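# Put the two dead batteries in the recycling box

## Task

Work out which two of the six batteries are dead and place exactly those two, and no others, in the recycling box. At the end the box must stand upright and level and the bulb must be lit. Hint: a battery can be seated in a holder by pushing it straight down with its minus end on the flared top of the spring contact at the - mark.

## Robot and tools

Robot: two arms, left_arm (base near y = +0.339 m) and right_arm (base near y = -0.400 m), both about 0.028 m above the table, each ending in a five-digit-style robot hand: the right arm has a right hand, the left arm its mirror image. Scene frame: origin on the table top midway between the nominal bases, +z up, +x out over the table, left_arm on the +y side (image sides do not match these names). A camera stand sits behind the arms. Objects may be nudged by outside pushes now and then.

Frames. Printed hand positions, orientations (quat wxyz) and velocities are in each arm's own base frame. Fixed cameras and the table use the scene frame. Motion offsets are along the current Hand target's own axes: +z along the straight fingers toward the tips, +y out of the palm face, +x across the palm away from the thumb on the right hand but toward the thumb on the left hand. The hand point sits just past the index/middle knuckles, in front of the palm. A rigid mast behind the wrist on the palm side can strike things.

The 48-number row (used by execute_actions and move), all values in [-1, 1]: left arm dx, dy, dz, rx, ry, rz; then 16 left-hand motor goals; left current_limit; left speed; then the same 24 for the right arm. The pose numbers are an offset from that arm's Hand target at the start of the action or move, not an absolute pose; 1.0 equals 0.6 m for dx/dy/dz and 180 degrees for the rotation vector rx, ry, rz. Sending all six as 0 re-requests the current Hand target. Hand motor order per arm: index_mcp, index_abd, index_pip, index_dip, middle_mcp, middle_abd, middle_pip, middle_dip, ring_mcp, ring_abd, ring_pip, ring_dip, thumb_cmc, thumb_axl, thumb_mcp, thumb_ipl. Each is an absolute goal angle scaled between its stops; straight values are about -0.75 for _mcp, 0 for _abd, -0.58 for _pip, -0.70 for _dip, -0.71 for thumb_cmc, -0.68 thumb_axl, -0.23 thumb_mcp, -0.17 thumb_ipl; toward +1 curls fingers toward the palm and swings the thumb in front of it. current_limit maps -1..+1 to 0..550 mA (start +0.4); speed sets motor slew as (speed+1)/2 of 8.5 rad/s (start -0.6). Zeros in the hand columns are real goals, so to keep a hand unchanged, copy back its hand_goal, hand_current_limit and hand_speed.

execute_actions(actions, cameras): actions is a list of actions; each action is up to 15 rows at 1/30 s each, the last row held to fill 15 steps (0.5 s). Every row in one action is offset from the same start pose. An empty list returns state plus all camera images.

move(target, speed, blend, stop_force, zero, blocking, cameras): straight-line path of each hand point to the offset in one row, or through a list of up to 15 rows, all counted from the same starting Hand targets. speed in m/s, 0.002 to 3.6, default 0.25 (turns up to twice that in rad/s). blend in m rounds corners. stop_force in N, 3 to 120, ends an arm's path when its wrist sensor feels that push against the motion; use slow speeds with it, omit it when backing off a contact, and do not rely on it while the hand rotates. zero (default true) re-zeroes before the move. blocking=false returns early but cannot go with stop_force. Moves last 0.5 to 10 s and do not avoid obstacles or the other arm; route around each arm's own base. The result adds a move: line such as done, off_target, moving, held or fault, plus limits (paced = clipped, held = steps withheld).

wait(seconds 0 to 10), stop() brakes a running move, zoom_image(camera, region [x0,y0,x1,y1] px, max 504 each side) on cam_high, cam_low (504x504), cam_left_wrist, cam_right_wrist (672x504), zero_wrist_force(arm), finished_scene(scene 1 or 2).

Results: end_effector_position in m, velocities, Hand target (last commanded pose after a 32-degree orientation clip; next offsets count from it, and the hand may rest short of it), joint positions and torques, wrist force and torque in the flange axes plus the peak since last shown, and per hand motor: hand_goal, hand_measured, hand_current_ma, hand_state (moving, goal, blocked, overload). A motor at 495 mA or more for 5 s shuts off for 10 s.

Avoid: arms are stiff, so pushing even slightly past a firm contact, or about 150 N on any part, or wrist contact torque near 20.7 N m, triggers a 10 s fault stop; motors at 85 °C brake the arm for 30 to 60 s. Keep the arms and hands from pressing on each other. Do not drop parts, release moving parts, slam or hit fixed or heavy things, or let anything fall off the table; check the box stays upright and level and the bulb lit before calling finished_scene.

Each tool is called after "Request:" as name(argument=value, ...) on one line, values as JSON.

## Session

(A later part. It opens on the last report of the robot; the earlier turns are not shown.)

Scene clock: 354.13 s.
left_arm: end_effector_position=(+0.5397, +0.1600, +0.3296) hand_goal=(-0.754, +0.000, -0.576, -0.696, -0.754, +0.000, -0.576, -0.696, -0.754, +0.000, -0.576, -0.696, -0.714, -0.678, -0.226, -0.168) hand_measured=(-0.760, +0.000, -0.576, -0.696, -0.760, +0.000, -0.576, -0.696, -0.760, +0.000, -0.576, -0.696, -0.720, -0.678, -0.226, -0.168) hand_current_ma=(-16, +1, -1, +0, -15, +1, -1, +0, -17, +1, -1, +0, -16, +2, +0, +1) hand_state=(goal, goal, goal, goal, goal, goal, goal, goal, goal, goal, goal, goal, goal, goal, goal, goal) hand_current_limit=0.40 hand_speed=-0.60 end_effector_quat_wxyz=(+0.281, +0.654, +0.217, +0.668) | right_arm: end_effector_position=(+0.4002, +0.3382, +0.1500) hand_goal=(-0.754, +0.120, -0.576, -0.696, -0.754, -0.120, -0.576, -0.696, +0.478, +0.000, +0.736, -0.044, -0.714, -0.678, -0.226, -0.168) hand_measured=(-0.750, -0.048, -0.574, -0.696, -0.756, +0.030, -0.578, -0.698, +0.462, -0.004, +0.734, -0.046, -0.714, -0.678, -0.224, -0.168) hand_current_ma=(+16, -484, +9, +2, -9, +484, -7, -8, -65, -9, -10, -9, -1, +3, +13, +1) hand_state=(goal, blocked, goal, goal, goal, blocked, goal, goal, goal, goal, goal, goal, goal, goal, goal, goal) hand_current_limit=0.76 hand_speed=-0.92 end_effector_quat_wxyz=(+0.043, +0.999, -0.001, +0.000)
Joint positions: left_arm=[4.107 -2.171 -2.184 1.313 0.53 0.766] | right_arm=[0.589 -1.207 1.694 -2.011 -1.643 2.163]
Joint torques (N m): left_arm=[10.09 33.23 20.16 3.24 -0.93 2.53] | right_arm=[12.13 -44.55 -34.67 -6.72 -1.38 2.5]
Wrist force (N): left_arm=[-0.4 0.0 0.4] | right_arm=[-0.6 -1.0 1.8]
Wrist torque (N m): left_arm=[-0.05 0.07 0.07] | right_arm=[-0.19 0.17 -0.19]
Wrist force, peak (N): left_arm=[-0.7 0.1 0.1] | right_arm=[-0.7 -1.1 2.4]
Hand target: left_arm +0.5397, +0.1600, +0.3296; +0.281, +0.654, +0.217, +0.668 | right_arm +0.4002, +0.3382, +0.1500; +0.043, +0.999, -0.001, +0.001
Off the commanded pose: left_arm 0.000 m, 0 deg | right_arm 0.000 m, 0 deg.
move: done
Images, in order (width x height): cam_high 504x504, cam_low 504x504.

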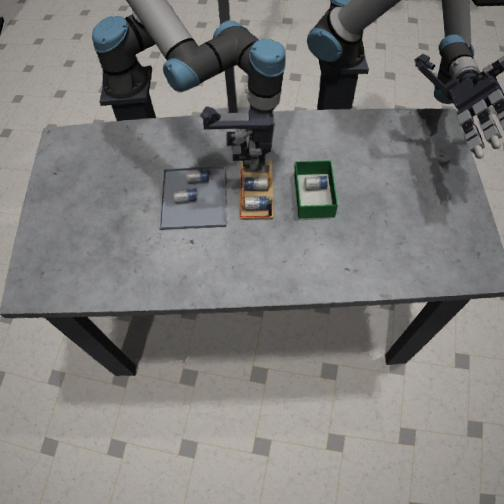

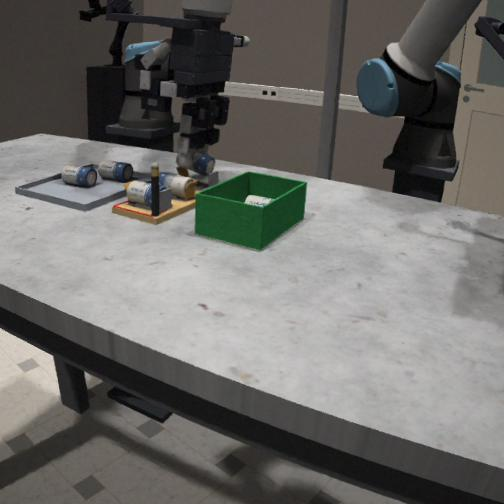

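Request:
move(target=[[0,0,0,0,0,0,-0.754,0,-0.576,-0.696,-0.754,0,-0.576,-0.696,-0.754,0,-0.576,-0.696,-0.714,-0.678,-0.226,-0.168,0.4,-0.6,0,-0.0066,-0.0006,0,0,0,-0.754,0.12,-0.576,-0.696,-0.754,-0.12,-0.576,-0.696,0.479,0,0.737,-0.043,-0.714,-0.678,-0.226,-0.168,0.76,-0.92],[0,0,0,0,0,0,-0.754,0,-0.576,-0.696,-0.754,0,-0.576,-0.696,-0.754,0,-0.576,-0.696,-0.714,-0.678,-0.226,-0.168,0.4,-0.6,0,-0.0087,0.0228,0,0,0,-0.754,0.12,-0.576,-0.696,-0.754,-0.12,-0.576,-0.696,0.479,0,0.737,-0.043,-0.714,-0.678,-0.226,-0.168,0.76,-0.92]], speed=0.03, stop_force=5, cameras=["cam_low","cam_high","cam_right_wrist"])

Request:
zoom_image(camera="cam_low", region=[150, 140, 230, 220])

Request:
zoom_image(camera="cam_high", region=[235, 140, 285, 190])

Request:
zoom_image(camera="cam_right_wrist", region=[200, 0, 460, 220])

Scene clock: 358.07 s.
left_arm: end_effector_position=(+0.5397, +0.1600, +0.3296) hand_goal=(-0.754, +0.000, -0.576, -0.696, -0.754, +0.000, -0.576, -0.696, -0.754, +0.000, -0.576, -0.696, -0.714, -0.678, -0.226, -0.168) hand_measured=(-0.760, +0.000, -0.576, -0.696, -0.760, +0.000, -0.576, -0.696, -0.760, +0.000, -0.576, -0.696, -0.720, -0.678, -0.226, -0.168) hand_current_ma=(-16, +1, -1, +0, -15, +1, -1, +0, -17, +1, -1, +0, -16, +2, +0, +1) hand_state=(goal, goal, goal, goal, goal, goal, goal, goal, goal, goal, goal, goal, goal, goal, goal, goal) hand_current_limit=0.40 hand_speed=-0.60 end_effector_quat_wxyz=(+0.281, +0.654, +0.217, +0.668) | right_arm: end_effector_position=(+0.4002, +0.3422, +0.1363) hand_goal=(-0.754, +0.120, -0.576, -0.696, -0.754, -0.120, -0.576, -0.696, +0.478, +0.000, +0.736, -0.044, -0.714, -0.678, -0.226, -0.168) hand_measured=(-0.754, -0.048, -0.576, -0.696, -0.758, +0.030, -0.580, -0.698, +0.462, -0.004, +0.734, -0.046, -0.714, -0.678, -0.224, -0.168) hand_current_ma=(+0, -484, +0, +2, -19, +484, -16, -8, -65, -9, -10, -9, -1, +3, +13, +1) hand_state=(goal, blocked, goal, goal, goal, blocked, goal, goal, goal, goal, goal, goal, goal, goal, goal, goal) hand_current_limit=0.76 hand_speed=-0.92 end_effector_quat_wxyz=(+0.043, +0.999, -0.001, +0.001)
Joint positions: left_arm=[4.107 -2.171 -2.184 1.313 0.53 0.766] | right_arm=[0.594 -1.185 1.702 -2.04 -1.643 2.168]
Joint torques (N m): left_arm=[8.08 33.06 19.61 3.43 -1.16 2.58] | right_arm=[11.54 -56.88 -32.49 -0.56 0.62 2.44]
Wrist force (N): left_arm=[-0.4 0.0 0.2] | right_arm=[-1.0 -0.8 -2.4]
Wrist torque (N m): left_arm=[-0.02 0.05 0.07] | right_arm=[0.16 0.17 -0.22]
Wrist force, peak (N): left_arm=[-0.5 0.3 0.3] | right_arm=[-1.1 -0.7 -3.7]
Hand target: left_arm +0.5397, +0.1600, +0.3296; +0.281, +0.654, +0.217, +0.668 | right_arm +0.4002, +0.3422, +0.1363; +0.043, +0.999, -0.001, +0.001
Off the commanded pose: left_arm 0.000 m, 0 deg | right_arm 0.000 m, 0 deg.
move: contact (right_arm); path passed 1 of 2 targets
Images, in order (width x height): cam_high 504x504, cam_low 504x504, cam_right_wrist 672x504.

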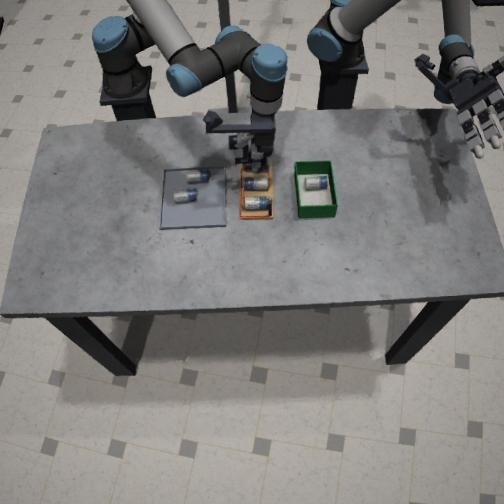

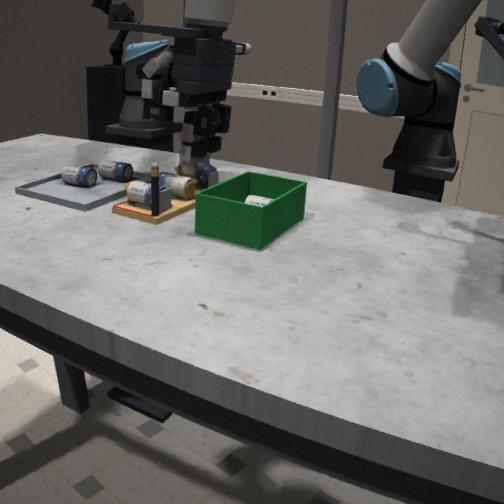

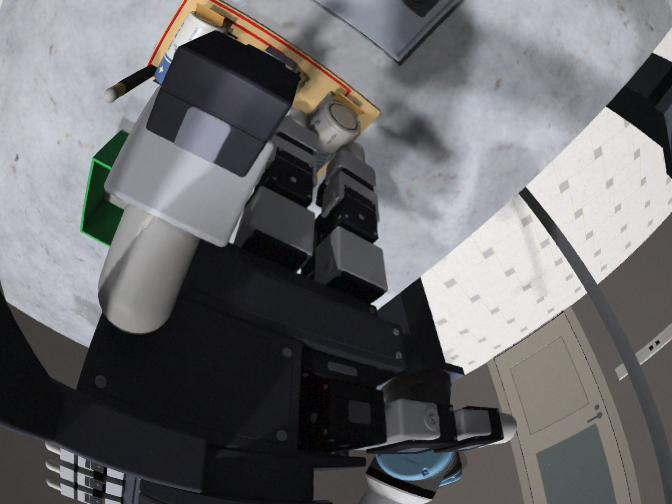

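Scaled by 6.300 from the camera's 504x504 image, which has a finer 720x720 frame.

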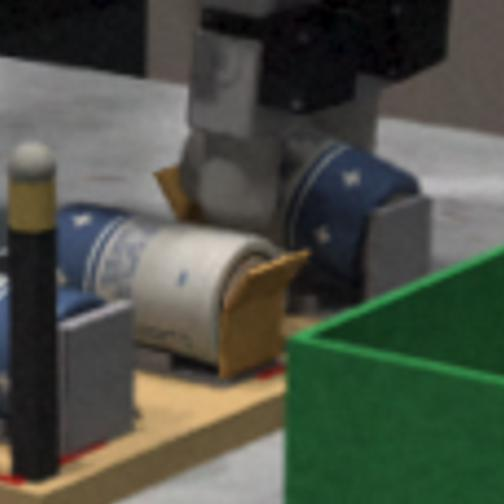

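Scaled by 10.080 from the camera's 504x504 image, which has a finer 720x720 frame.

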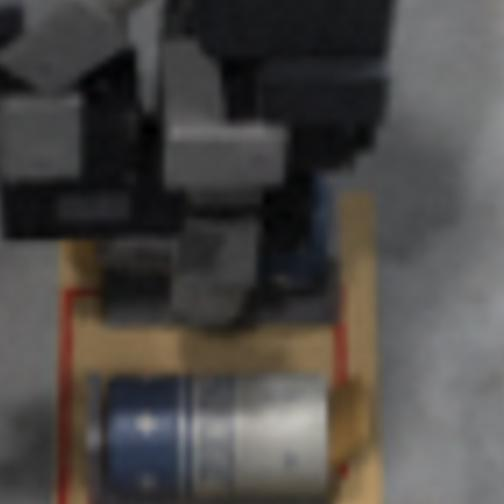

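Scaled by 1.938 from the camera's 672x504 image, which has a finer 960x720 frame.

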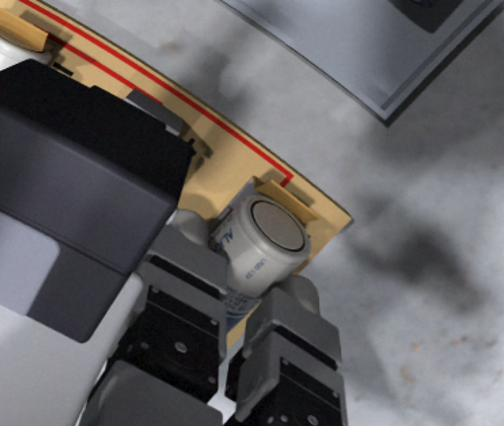

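Request:
move(target=[0,0,0,0,0,0,-0.754,0,-0.576,-0.696,-0.754,0,-0.576,-0.696,-0.754,0,-0.576,-0.696,-0.714,-0.678,-0.226,-0.168,0.4,-0.6,0,-0.0009,0.01,0,0,0,-0.754,0.14,-0.576,-0.696,-0.754,-0.14,-0.576,-0.696,0.479,0,0.737,-0.043,-0.714,-0.678,-0.226,-0.168,0.76,-0.92], speed=0.02, stop_force=15, cameras=["cam_low","cam_high","cam_right_wrist"])

Request:
zoom_image(camera="cam_low", region=[150, 140, 230, 220])

Request:
zoom_image(camera="cam_right_wrist", region=[200, 0, 460, 220])

Scene clock: 360.43 s.
left_arm: end_effector_position=(+0.5397, +0.1600, +0.3296) hand_goal=(-0.754, +0.000, -0.576, -0.696, -0.754, +0.000, -0.576, -0.696, -0.754, +0.000, -0.576, -0.696, -0.714, -0.678, -0.226, -0.168) hand_measured=(-0.760, +0.000, -0.576, -0.696, -0.760, +0.000, -0.576, -0.696, -0.760, +0.000, -0.576, -0.696, -0.720, -0.678, -0.226, -0.168) hand_current_ma=(-16, +1, -1, +0, -15, +1, -1, +0, -17, +1, -1, +0, -16, +2, +0, +1) hand_state=(goal, goal, goal, goal, goal, goal, goal, goal, goal, goal, goal, goal, goal, goal, goal, goal) hand_current_limit=0.40 hand_speed=-0.60 end_effector_quat_wxyz=(+0.281, +0.654, +0.217, +0.668) | right_arm: end_effector_position=(+0.4002, +0.3423, +0.1303) hand_goal=(-0.754, +0.140, -0.576, -0.696, -0.754, -0.140, -0.576, -0.696, +0.478, +0.000, +0.736, -0.044, -0.714, -0.678, -0.226, -0.168) hand_measured=(-0.752, -0.048, -0.576, -0.696, -0.752, +0.028, -0.576, -0.698, +0.462, -0.004, +0.734, -0.046, -0.714, -0.678, -0.224, -0.168) hand_current_ma=(+5, -484, +1, +2, +6, +484, -2, -6, -65, -9, -10, -9, -1, +3, +13, +1) hand_state=(goal, blocked, goal, goal, goal, blocked, goal, goal, goal, goal, goal, goal, goal, goal, goal, goal) hand_current_limit=0.76 hand_speed=-0.92 end_effector_quat_wxyz=(+0.043, +0.999, -0.001, +0.001)
Joint positions: left_arm=[4.107 -2.171 -2.184 1.313 0.53 0.766] | right_arm=[0.594 -1.178 1.709 -2.054 -1.643 2.168]
Joint torques (N m): left_arm=[8.39 34.28 18.16 3.23 -1.38 2.48] | right_arm=[11.6 -39.19 -17.37 -5.99 0.8 2.45]
Wrist force (N): left_arm=[-0.3 0.1 0.1] | right_arm=[-1.9 -0.6 -10.6]
Wrist torque (N m): left_arm=[0.00 0.05 0.07] | right_arm=[0.76 -0.04 -0.28]
Wrist force, peak (N): left_arm=[-0.4 0.4 0.1] | right_arm=[-2.1 -0.5 -10.9]
Hand target: left_arm +0.5397, +0.1600, +0.3296; +0.281, +0.654, +0.217, +0.668 | right_arm +0.4002, +0.3423, +0.1303; +0.043, +0.999, -0.001, +0.001
Off the commanded pose: left_arm 0.000 m, 0 deg | right_arm 0.000 m, 0 deg.
move: done
Images, in order (width x height): cam_high 504x504, cam_low 504x504, cam_right_wrist 672x504.

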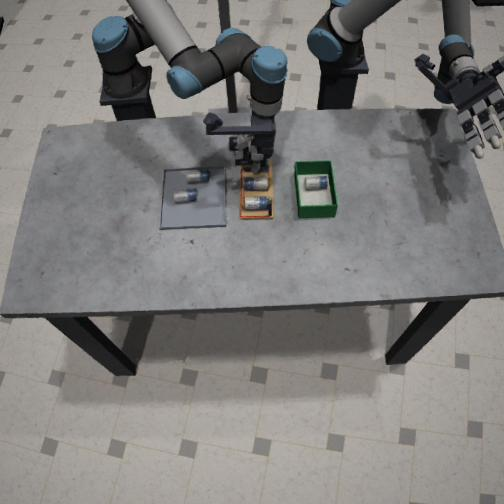

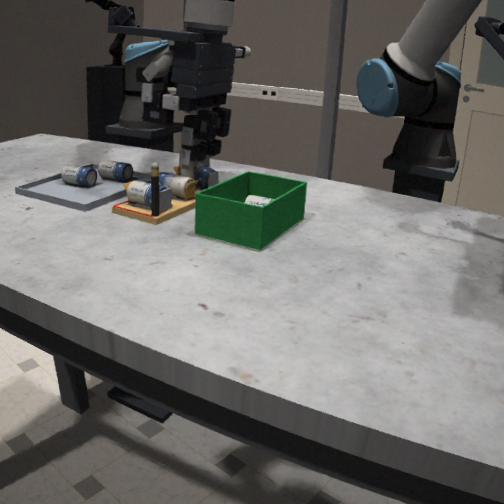

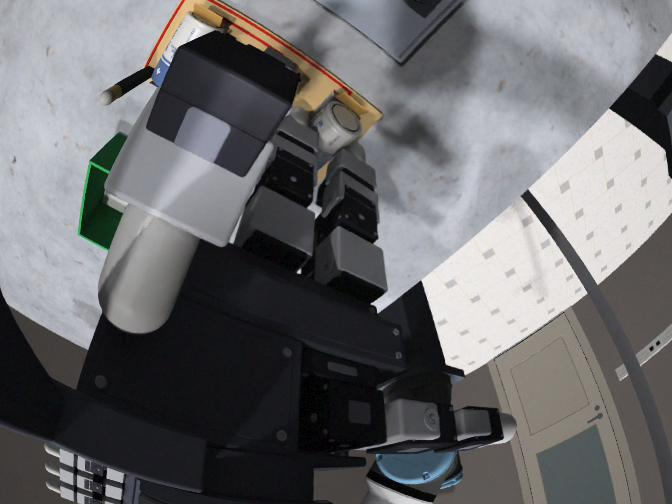

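Scaled by 6.300 from the camera's 504x504 image, which has a finer 720x720 frame.

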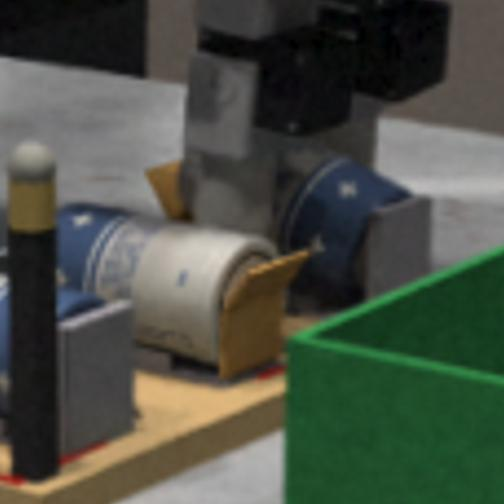

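Scaled by 1.938 from the camera's 672x504 image, which has a finer 960x720 frame.

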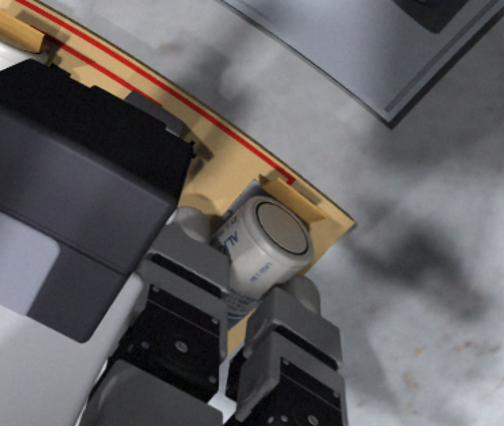

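Request:
move(target=[[0,0,0,0,0,0,-0.754,0,-0.576,-0.696,-0.754,0,-0.576,-0.696,-0.754,0,-0.576,-0.696,-0.714,-0.678,-0.226,-0.168,0.4,-0.6,0,0.0026,-0.0299,0,0,0,-0.754,0.14,-0.576,-0.696,-0.754,-0.14,-0.576,-0.696,0.479,0,0.737,-0.043,-0.714,-0.678,-0.226,-0.168,0.76,-0.92],[0,0,0,0,0,0,-0.754,0,-0.576,-0.696,-0.754,0,-0.576,-0.696,-0.754,0,-0.576,-0.696,-0.714,-0.678,-0.226,-0.168,0.4,-0.6,0,0.0435,-0.0057,0.0722,0,0,-0.754,0.14,-0.576,-0.696,-0.754,-0.14,-0.576,-0.696,0.479,0,0.737,-0.043,-0.714,-0.678,-0.226,-0.168,0.76,-0.92]], speed=[0.04,0.1], cameras=["cam_low","cam_high","cam_right_wrist"])

Request:
zoom_image(camera="cam_low", region=[150, 130, 230, 210])

Request:
zoom_image(camera="cam_high", region=[235, 140, 285, 190])

Scene clock: 364.93 s.
left_arm: end_effector_position=(+0.5397, +0.1600, +0.3296) hand_goal=(-0.754, +0.000, -0.576, -0.696, -0.754, +0.000, -0.576, -0.696, -0.754, +0.000, -0.576, -0.696, -0.714, -0.678, -0.226, -0.168) hand_measured=(-0.760, +0.000, -0.576, -0.696, -0.760, +0.000, -0.576, -0.696, -0.760, +0.000, -0.576, -0.696, -0.720, -0.678, -0.226, -0.168) hand_current_ma=(-16, +1, -1, +0, -15, +1, -1, +0, -17, +1, -1, +0, -16, +2, +0, +1) hand_state=(goal, goal, goal, goal, goal, goal, goal, goal, goal, goal, goal, goal, goal, goal, goal, goal) hand_current_limit=0.40 hand_speed=-0.60 end_effector_quat_wxyz=(+0.281, +0.654, +0.217, +0.668) | right_arm: end_effector_position=(+0.4002, +0.3166, +0.1360) hand_goal=(-0.754, +0.140, -0.576, -0.696, -0.754, -0.140, -0.576, -0.696, +0.478, +0.000, +0.736, -0.044, -0.714, -0.678, -0.226, -0.168) hand_measured=(-0.746, -0.048, -0.572, -0.696, -0.758, +0.028, -0.578, -0.698, +0.462, -0.004, +0.734, -0.046, -0.714, -0.678, -0.224, -0.168) hand_current_ma=(+35, -484, +13, +2, -17, +484, -9, -5, -64, -9, -10, -9, -1, +3, +13, +1) hand_state=(goal, blocked, goal, goal, goal, blocked, goal, goal, goal, goal, goal, goal, goal, goal, goal, goal) hand_current_limit=0.76 hand_speed=-0.92 end_effector_quat_wxyz=(-0.070, +0.998, -0.001, +0.001)
Joint positions: left_arm=[4.107 -2.171 -2.184 1.313 0.53 0.766] | right_arm=[0.477 -1.308 1.856 -2.185 -1.447 2.053]
Joint torques (N m): left_arm=[9.75 32.53 20.28 2.89 -1.1 2.46] | right_arm=[-11.96 -52.65 -21.16 -6.97 1.96 -2.49]
Wrist force (N): left_arm=[-0.2 0.2 0.0] | right_arm=[-0.9 -0.6 2.0]
Wrist torque (N m): left_arm=[0.01 0.03 0.08] | right_arm=[-0.21 0.21 -0.10]
Wrist force, peak (N): left_arm=[-0.6 0.4 0.2] | right_arm=[-2.1 -0.5 -10.9]
Hand target: left_arm +0.5397, +0.1600, +0.3296; +0.281, +0.654, +0.217, +0.668 | right_arm +0.4002, +0.3165, +0.1360; -0.070, +0.998, -0.001, +0.001
Off the commanded pose: left_arm 0.000 m, 0 deg | right_arm 0.000 m, 0 deg.
move: done
Images, in order (width x height): cam_high 504x504, cam_low 504x504, cam_right_wrist 672x504.

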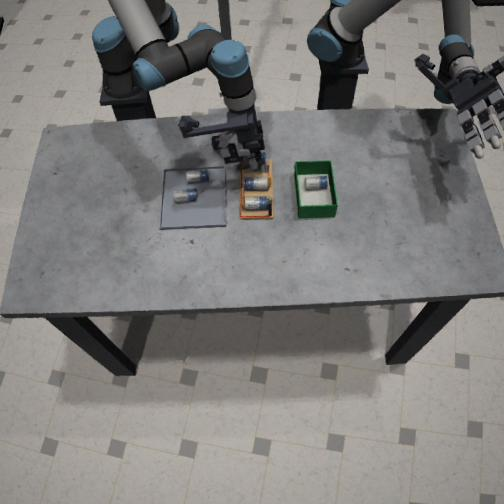

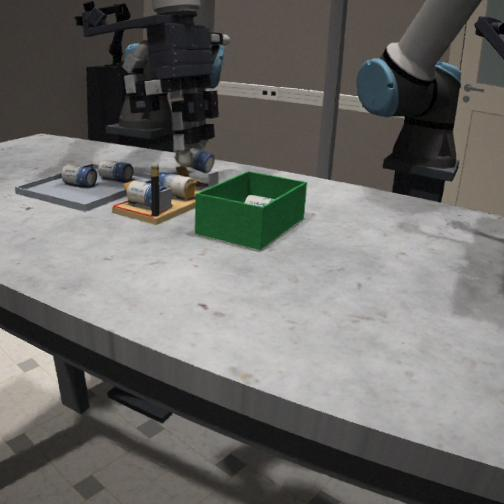

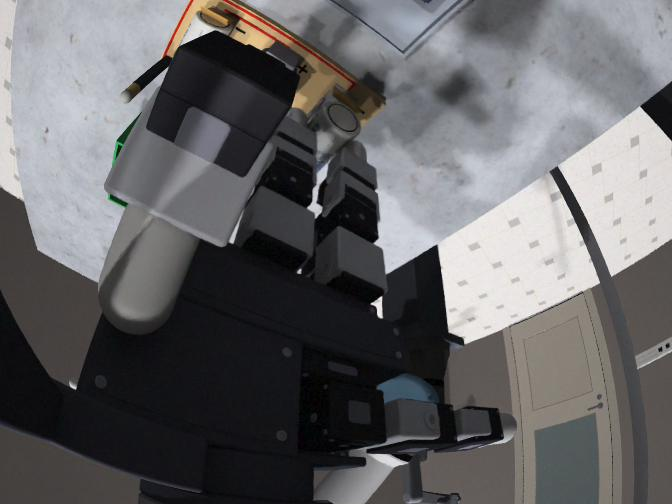

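Scaled by 6.300 from the camera's 504x504 image, which has a finer 720x720 frame.

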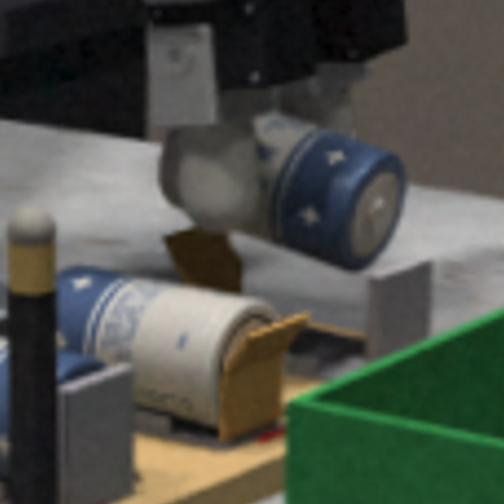

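Scaled by 10.080 from the camera's 504x504 image, which has a finer 720x720 frame.

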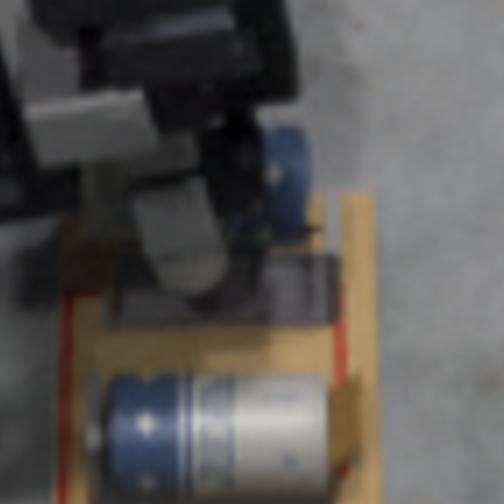

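Request:
move(target=[[0,0,0,0,0,0,-0.754,0,-0.576,-0.696,-0.754,0,-0.576,-0.696,-0.754,0,-0.576,-0.696,-0.714,-0.678,-0.226,-0.168,0.4,-0.6,0,-0.0026,0.0172,0,0,0,-0.754,0.14,-0.576,-0.696,-0.754,-0.14,-0.576,-0.696,0.479,0,0.737,-0.043,-0.714,-0.678,-0.226,-0.168,0.76,-0.92],[0,0,0,0,0,0,-0.754,0,-0.576,-0.696,-0.754,0,-0.576,-0.696,-0.754,0,-0.576,-0.696,-0.714,-0.678,-0.226,-0.168,0.4,-0.6,0,-0.0008,0.0304,0,0,0,-0.754,0.14,-0.576,-0.696,-0.754,-0.14,-0.576,-0.696,0.479,0,0.737,-0.043,-0.714,-0.678,-0.226,-0.168,0.76,-0.92]], speed=[0.05,0.02], stop_force=5, cameras=["cam_low","cam_high","cam_right_wrist"])

Request:
zoom_image(camera="cam_low", region=[150, 140, 230, 220])

Request:
zoom_image(camera="cam_high", region=[235, 140, 285, 190])

Request:
zoom_image(camera="cam_right_wrist", region=[200, 0, 460, 220])

Scene clock: 368.93 s.
left_arm: end_effector_position=(+0.5397, +0.1600, +0.3296) hand_goal=(-0.754, +0.000, -0.576, -0.696, -0.754, +0.000, -0.576, -0.696, -0.754, +0.000, -0.576, -0.696, -0.714, -0.678, -0.226, -0.168) hand_measured=(-0.760, +0.000, -0.576, -0.696, -0.760, +0.000, -0.576, -0.696, -0.760, +0.000, -0.576, -0.696, -0.720, -0.678, -0.226, -0.168) hand_current_ma=(-16, +1, -1, +0, -15, +1, -1, +0, -17, +1, -1, +0, -16, +2, +0, +1) hand_state=(goal, goal, goal, goal, goal, goal, goal, goal, goal, goal, goal, goal, goal, goal, goal, goal) hand_current_limit=0.40 hand_speed=-0.60 end_effector_quat_wxyz=(+0.281, +0.654, +0.217, +0.668) | right_arm: end_effector_position=(+0.4002, +0.3196, +0.1180) hand_goal=(-0.754, +0.140, -0.576, -0.696, -0.754, -0.140, -0.576, -0.696, +0.478, +0.000, +0.736, -0.044, -0.714, -0.678, -0.226, -0.168) hand_measured=(-0.750, -0.048, -0.574, -0.696, -0.762, +0.028, -0.582, -0.698, +0.462, -0.004, +0.734, -0.046, -0.714, -0.678, -0.224, -0.168) hand_current_ma=(+19, -484, +10, +3, -35, +484, -21, -6, -64, -9, -10, -9, -1, +3, +13, +1) hand_state=(goal, blocked, goal, goal, goal, blocked, goal, goal, goal, goal, goal, goal, goal, goal, goal, goal) hand_current_limit=0.76 hand_speed=-0.92 end_effector_quat_wxyz=(-0.070, +0.998, -0.001, +0.001)
Joint positions: left_arm=[4.107 -2.171 -2.184 1.313 0.53 0.766] | right_arm=[0.482 -1.28 1.872 -2.23 -1.447 2.058]
Joint torques (N m): left_arm=[8.71 33.58 19.45 2.76 -1.21 2.59] | right_arm=[12.86 -37.6 -19.74 -6.8 -0.91 2.03]
Wrist force (N): left_arm=[-0.3 0.0 0.1] | right_arm=[-1.5 -0.7 -2.5]
Wrist torque (N m): left_arm=[-0.01 0.04 0.08] | right_arm=[0.21 0.21 -0.14]
Wrist force, peak (N): left_arm=[-0.4 -0.1 0.6] | right_arm=[-1.3 -0.7 -3.0]
Hand target: left_arm +0.5397, +0.1600, +0.3296; +0.281, +0.654, +0.217, +0.668 | right_arm +0.4002, +0.3196, +0.1180; -0.070, +0.998, -0.001, +0.001
Off the commanded pose: left_arm 0.000 m, 0 deg | right_arm 0.000 m, 0 deg.
move: done
Images, in order (width x height): cam_high 504x504, cam_low 504x504, cam_right_wrist 672x504.

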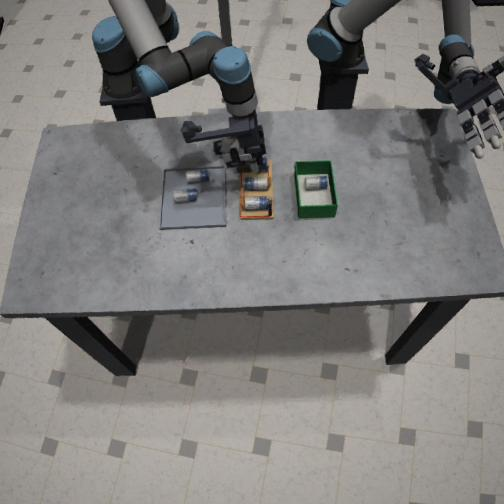

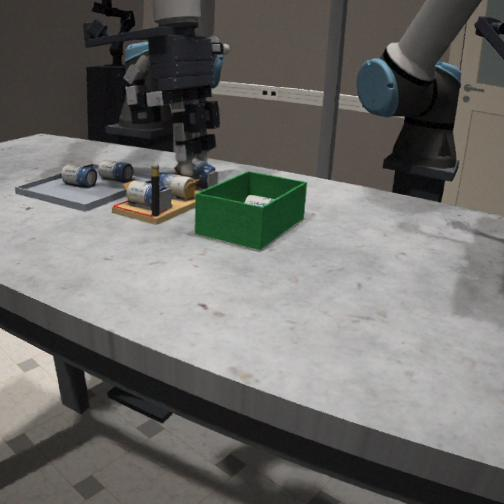

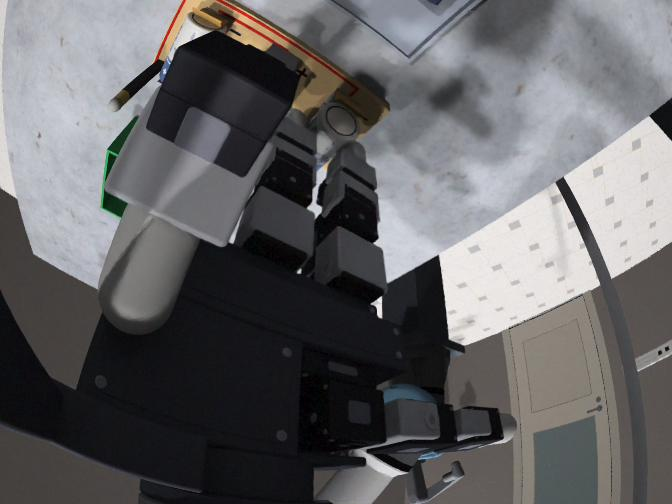

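Scaled by 6.300 from the camera's 504x504 image, which has a finer 720x720 frame.

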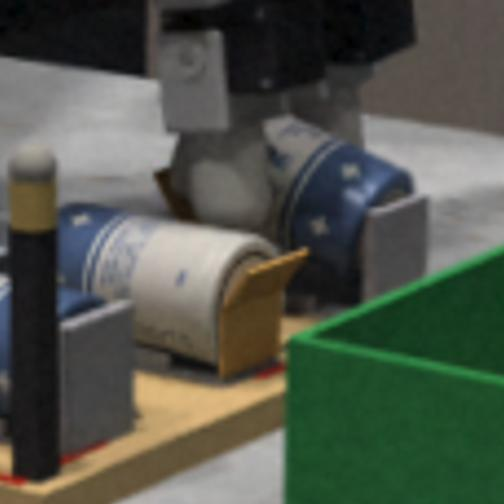

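Scaled by 10.080 from the camera's 504x504 image, which has a finer 720x720 frame.

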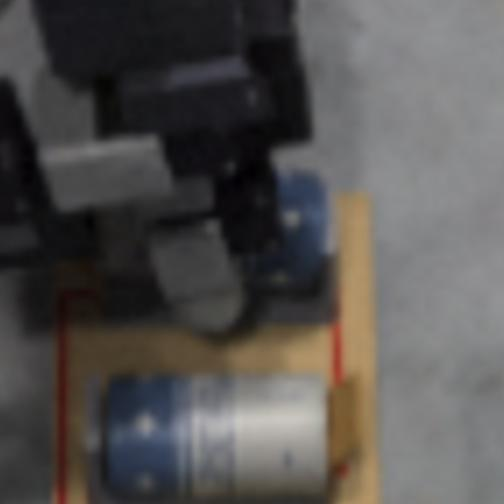

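Scaled by 1.938 from the camera's 672x504 image, which has a finer 960x720 frame.

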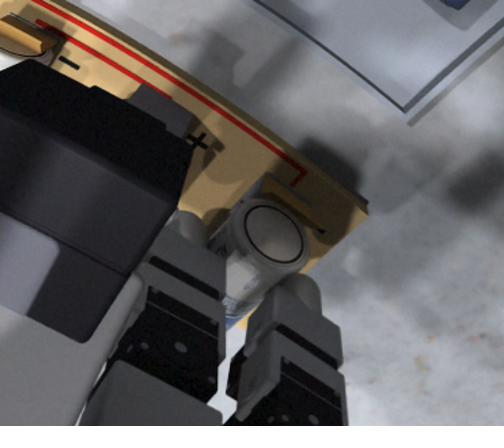

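Request:
move(target=[0,0,0,0,0,0,-0.754,0,-0.576,-0.696,-0.754,0,-0.576,-0.696,-0.754,0,-0.576,-0.696,-0.714,-0.678,-0.226,-0.168,0.4,-0.6,0,0.0014,0.0099,0,0,0,-0.754,0.14,-0.576,-0.696,-0.754,-0.14,-0.576,-0.696,0.479,0,0.737,-0.043,-0.714,-0.678,-0.226,-0.168,0.76,-0.92], speed=0.02, stop_force=15, cameras=["cam_low","cam_high","cam_right_wrist"])

Request:
zoom_image(camera="cam_low", region=[150, 140, 230, 220])

Request:
zoom_image(camera="cam_right_wrist", region=[200, 0, 460, 220])

Scene clock: 371.17 s.
left_arm: end_effector_position=(+0.5397, +0.1600, +0.3296) hand_goal=(-0.754, +0.000, -0.576, -0.696, -0.754, +0.000, -0.576, -0.696, -0.754, +0.000, -0.576, -0.696, -0.714, -0.678, -0.226, -0.168) hand_measured=(-0.760, +0.000, -0.576, -0.696, -0.760, +0.000, -0.576, -0.696, -0.760, +0.000, -0.576, -0.696, -0.720, -0.678, -0.226, -0.168) hand_current_ma=(-16, +1, -1, +0, -15, +1, -1, +0, -17, +1, -1, +0, -16, +2, +0, +1) hand_state=(goal, goal, goal, goal, goal, goal, goal, goal, goal, goal, goal, goal, goal, goal, goal, goal) hand_current_limit=0.40 hand_speed=-0.60 end_effector_quat_wxyz=(+0.281, +0.654, +0.217, +0.668) | right_arm: end_effector_position=(+0.4002, +0.3196, +0.1120) hand_goal=(-0.754, +0.140, -0.576, -0.696, -0.754, -0.140, -0.576, -0.696, +0.478, +0.000, +0.736, -0.044, -0.714, -0.678, -0.226, -0.168) hand_measured=(-0.748, -0.048, -0.572, -0.692, -0.756, +0.028, -0.582, -0.698, +0.462, -0.004, +0.734, -0.046, -0.714, -0.678, -0.224, -0.168) hand_current_ma=(+22, -484, +12, +18, -11, +484, -21, -6, -64, -9, -10, -9, -1, +3, +13, +1) hand_state=(goal, blocked, goal, goal, goal, blocked, goal, goal, goal, goal, goal, goal, goal, goal, goal, goal) hand_current_limit=0.76 hand_speed=-0.92 end_effector_quat_wxyz=(-0.070, +0.998, -0.001, +0.001)
Joint positions: left_arm=[4.107 -2.171 -2.184 1.313 0.53 0.766] | right_arm=[0.482 -1.271 1.879 -2.245 -1.447 2.058]
Joint torques (N m): left_arm=[9.69 32.14 19.15 2.8 -1.11 2.56] | right_arm=[11.25 -32.92 -16.05 -6.21 -0.84 1.69]
Wrist force (N): left_arm=[-0.1 -0.1 0.1] | right_arm=[-2.4 -1.4 -10.9]
Wrist torque (N m): left_arm=[-0.04 0.02 0.10] | right_arm=[0.83 0.10 -0.17]
Wrist force, peak (N): left_arm=[-0.6 0.3 0.1] | right_arm=[-2.7 -0.7 -11.4]
Hand target: left_arm +0.5397, +0.1600, +0.3296; +0.281, +0.654, +0.217, +0.668 | right_arm +0.4002, +0.3196, +0.1120; -0.070, +0.998, -0.001, +0.001
Off the commanded pose: left_arm 0.000 m, 0 deg | right_arm 0.000 m, 0 deg.
move: done
Images, in order (width x height): cam_high 504x504, cam_low 504x504, cam_right_wrist 672x504.

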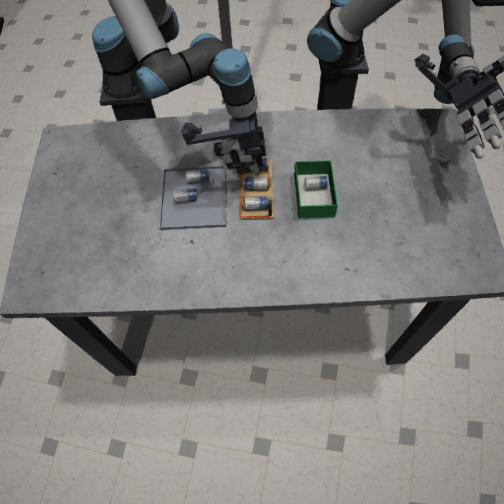

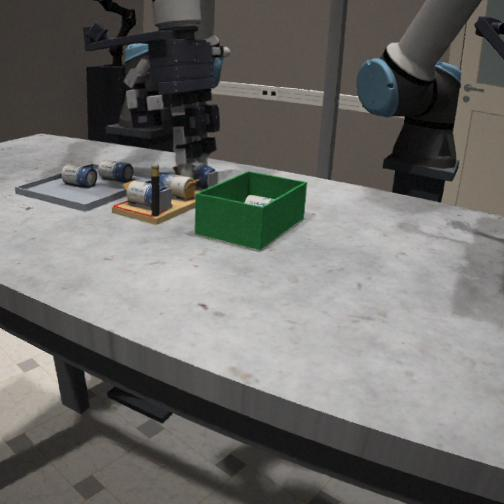

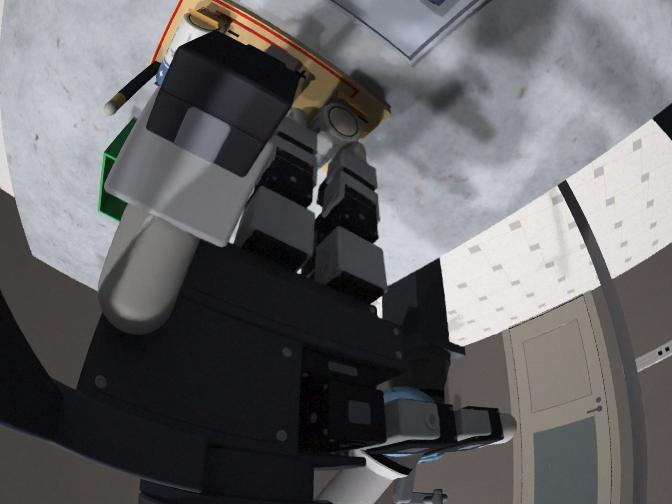

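Scaled by 6.300 from the camera's 504x504 image, which has a finer 720x720 frame.

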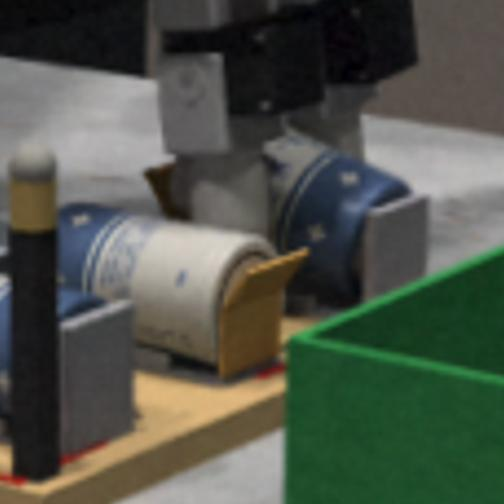

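Scaled by 1.938 from the camera's 672x504 image, which has a finer 960x720 frame.

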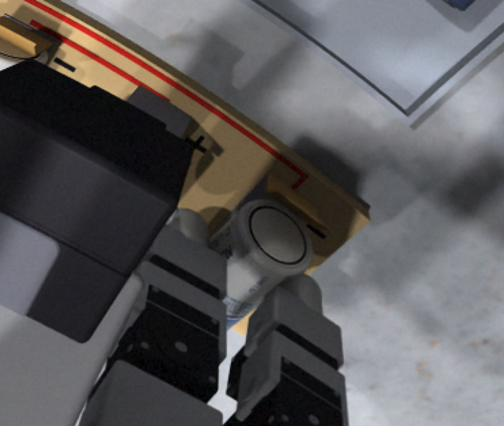

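Request:
move(target=[0,0,0,0,0,0,-0.754,0,-0.576,-0.696,-0.754,0,-0.576,-0.696,-0.754,0,-0.576,-0.696,-0.714,-0.678,-0.226,-0.168,0.4,-0.6,0,0.0016,0.0115,0,0,0,-0.754,0.14,-0.576,-0.696,-0.754,-0.14,-0.576,-0.696,0.479,0,0.737,-0.043,-0.714,-0.678,-0.226,-0.168,0.76,-0.92], speed=0.02, stop_force=25, cameras=["cam_low","cam_high","cam_right_wrist"])

Request:
zoom_image(camera="cam_low", region=[150, 140, 230, 220])

Request:
zoom_image(camera="cam_right_wrist", region=[200, 0, 460, 220])

Scene clock: 374.10 s.
left_arm: end_effector_position=(+0.5397, +0.1600, +0.3296) hand_goal=(-0.754, +0.000, -0.576, -0.696, -0.754, +0.000, -0.576, -0.696, -0.754, +0.000, -0.576, -0.696, -0.714, -0.678, -0.226, -0.168) hand_measured=(-0.760, +0.000, -0.576, -0.696, -0.760, +0.000, -0.576, -0.696, -0.760, +0.000, -0.576, -0.696, -0.720, -0.678, -0.226, -0.168) hand_current_ma=(-16, +1, -1, +0, -15, +1, -1, +0, -17, +1, -1, +0, -16, +2, +0, +1) hand_state=(goal, goal, goal, goal, goal, goal, goal, goal, goal, goal, goal, goal, goal, goal, goal, goal) hand_current_limit=0.40 hand_speed=-0.60 end_effector_quat_wxyz=(+0.281, +0.654, +0.217, +0.668) | right_arm: end_effector_position=(+0.4002, +0.3196, +0.1050) hand_goal=(-0.754, +0.140, -0.576, -0.696, -0.754, -0.140, -0.576, -0.696, +0.478, +0.000, +0.736, -0.044, -0.714, -0.678, -0.226, -0.168) hand_measured=(-0.748, -0.048, -0.572, -0.694, -0.758, +0.028, -0.578, -0.698, +0.464, -0.004, +0.734, -0.046, -0.714, -0.678, -0.224, -0.168) hand_current_ma=(+21, -484, +12, +10, -13, +484, -10, -5, -64, -9, -10, -9, -1, +3, +13, +1) hand_state=(goal, blocked, goal, goal, goal, blocked, goal, goal, goal, goal, goal, goal, goal, goal, goal, goal) hand_current_limit=0.76 hand_speed=-0.92 end_effector_quat_wxyz=(-0.070, +0.998, -0.001, +0.001)
Joint positions: left_arm=[4.107 -2.171 -2.184 1.313 0.53 0.766] | right_arm=[0.482 -1.261 1.887 -2.263 -1.447 2.058]
Joint torques (N m): left_arm=[9.36 33.56 19.07 2.63 -1.11 2.53] | right_arm=[12.83 -40.12 -20.55 -7.11 -0.74 2.12]
Wrist force (N): left_arm=[-0.5 0.1 -0.2] | right_arm=[-1.4 -0.8 0.9]
Wrist torque (N m): left_arm=[0.03 0.06 0.06] | right_arm=[-0.06 0.17 -0.13]
Wrist force, peak (N): left_arm=[-0.6 0.0 0.0] | right_arm=[-2.1 -1.9 -13.8]
Hand target: left_arm +0.5397, +0.1600, +0.3296; +0.281, +0.654, +0.217, +0.668 | right_arm +0.4002, +0.3196, +0.1050; -0.070, +0.998, -0.001, +0.001
Off the commanded pose: left_arm 0.000 m, 0 deg | right_arm 0.000 m, 0 deg.
move: done
Images, in order (width x height): cam_high 504x504, cam_low 504x504, cam_right_wrist 672x504.

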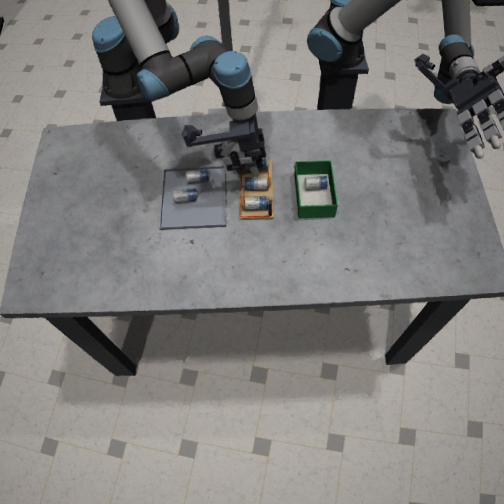

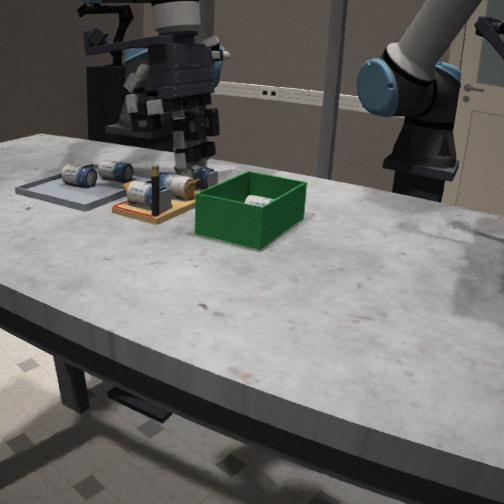

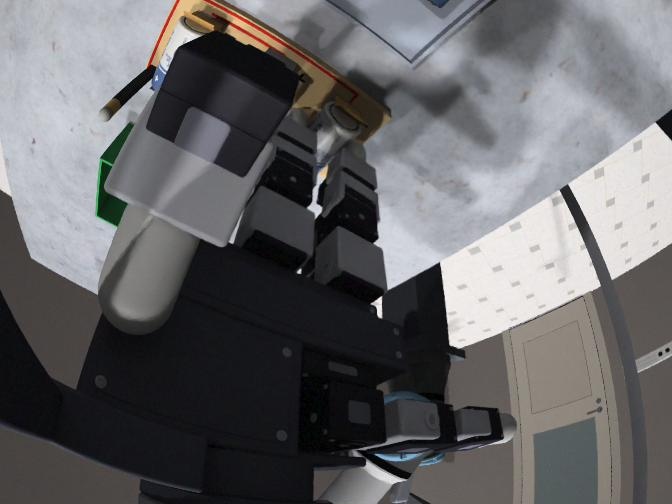

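Scaled by 6.300 from the camera's 504x504 image, which has a finer 720x720 frame.

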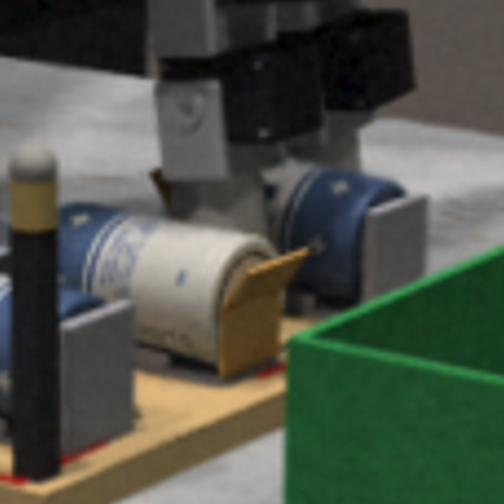

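Scaled by 1.938 from the camera's 672x504 image, which has a finer 960x720 frame.

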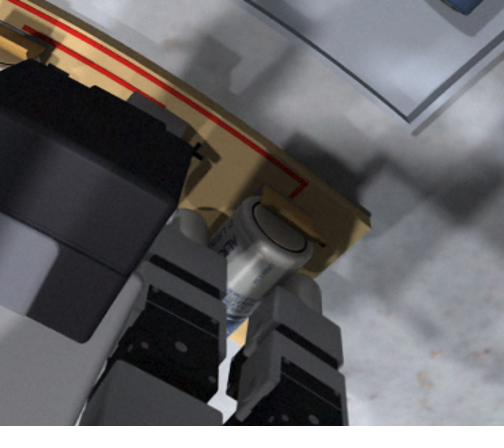

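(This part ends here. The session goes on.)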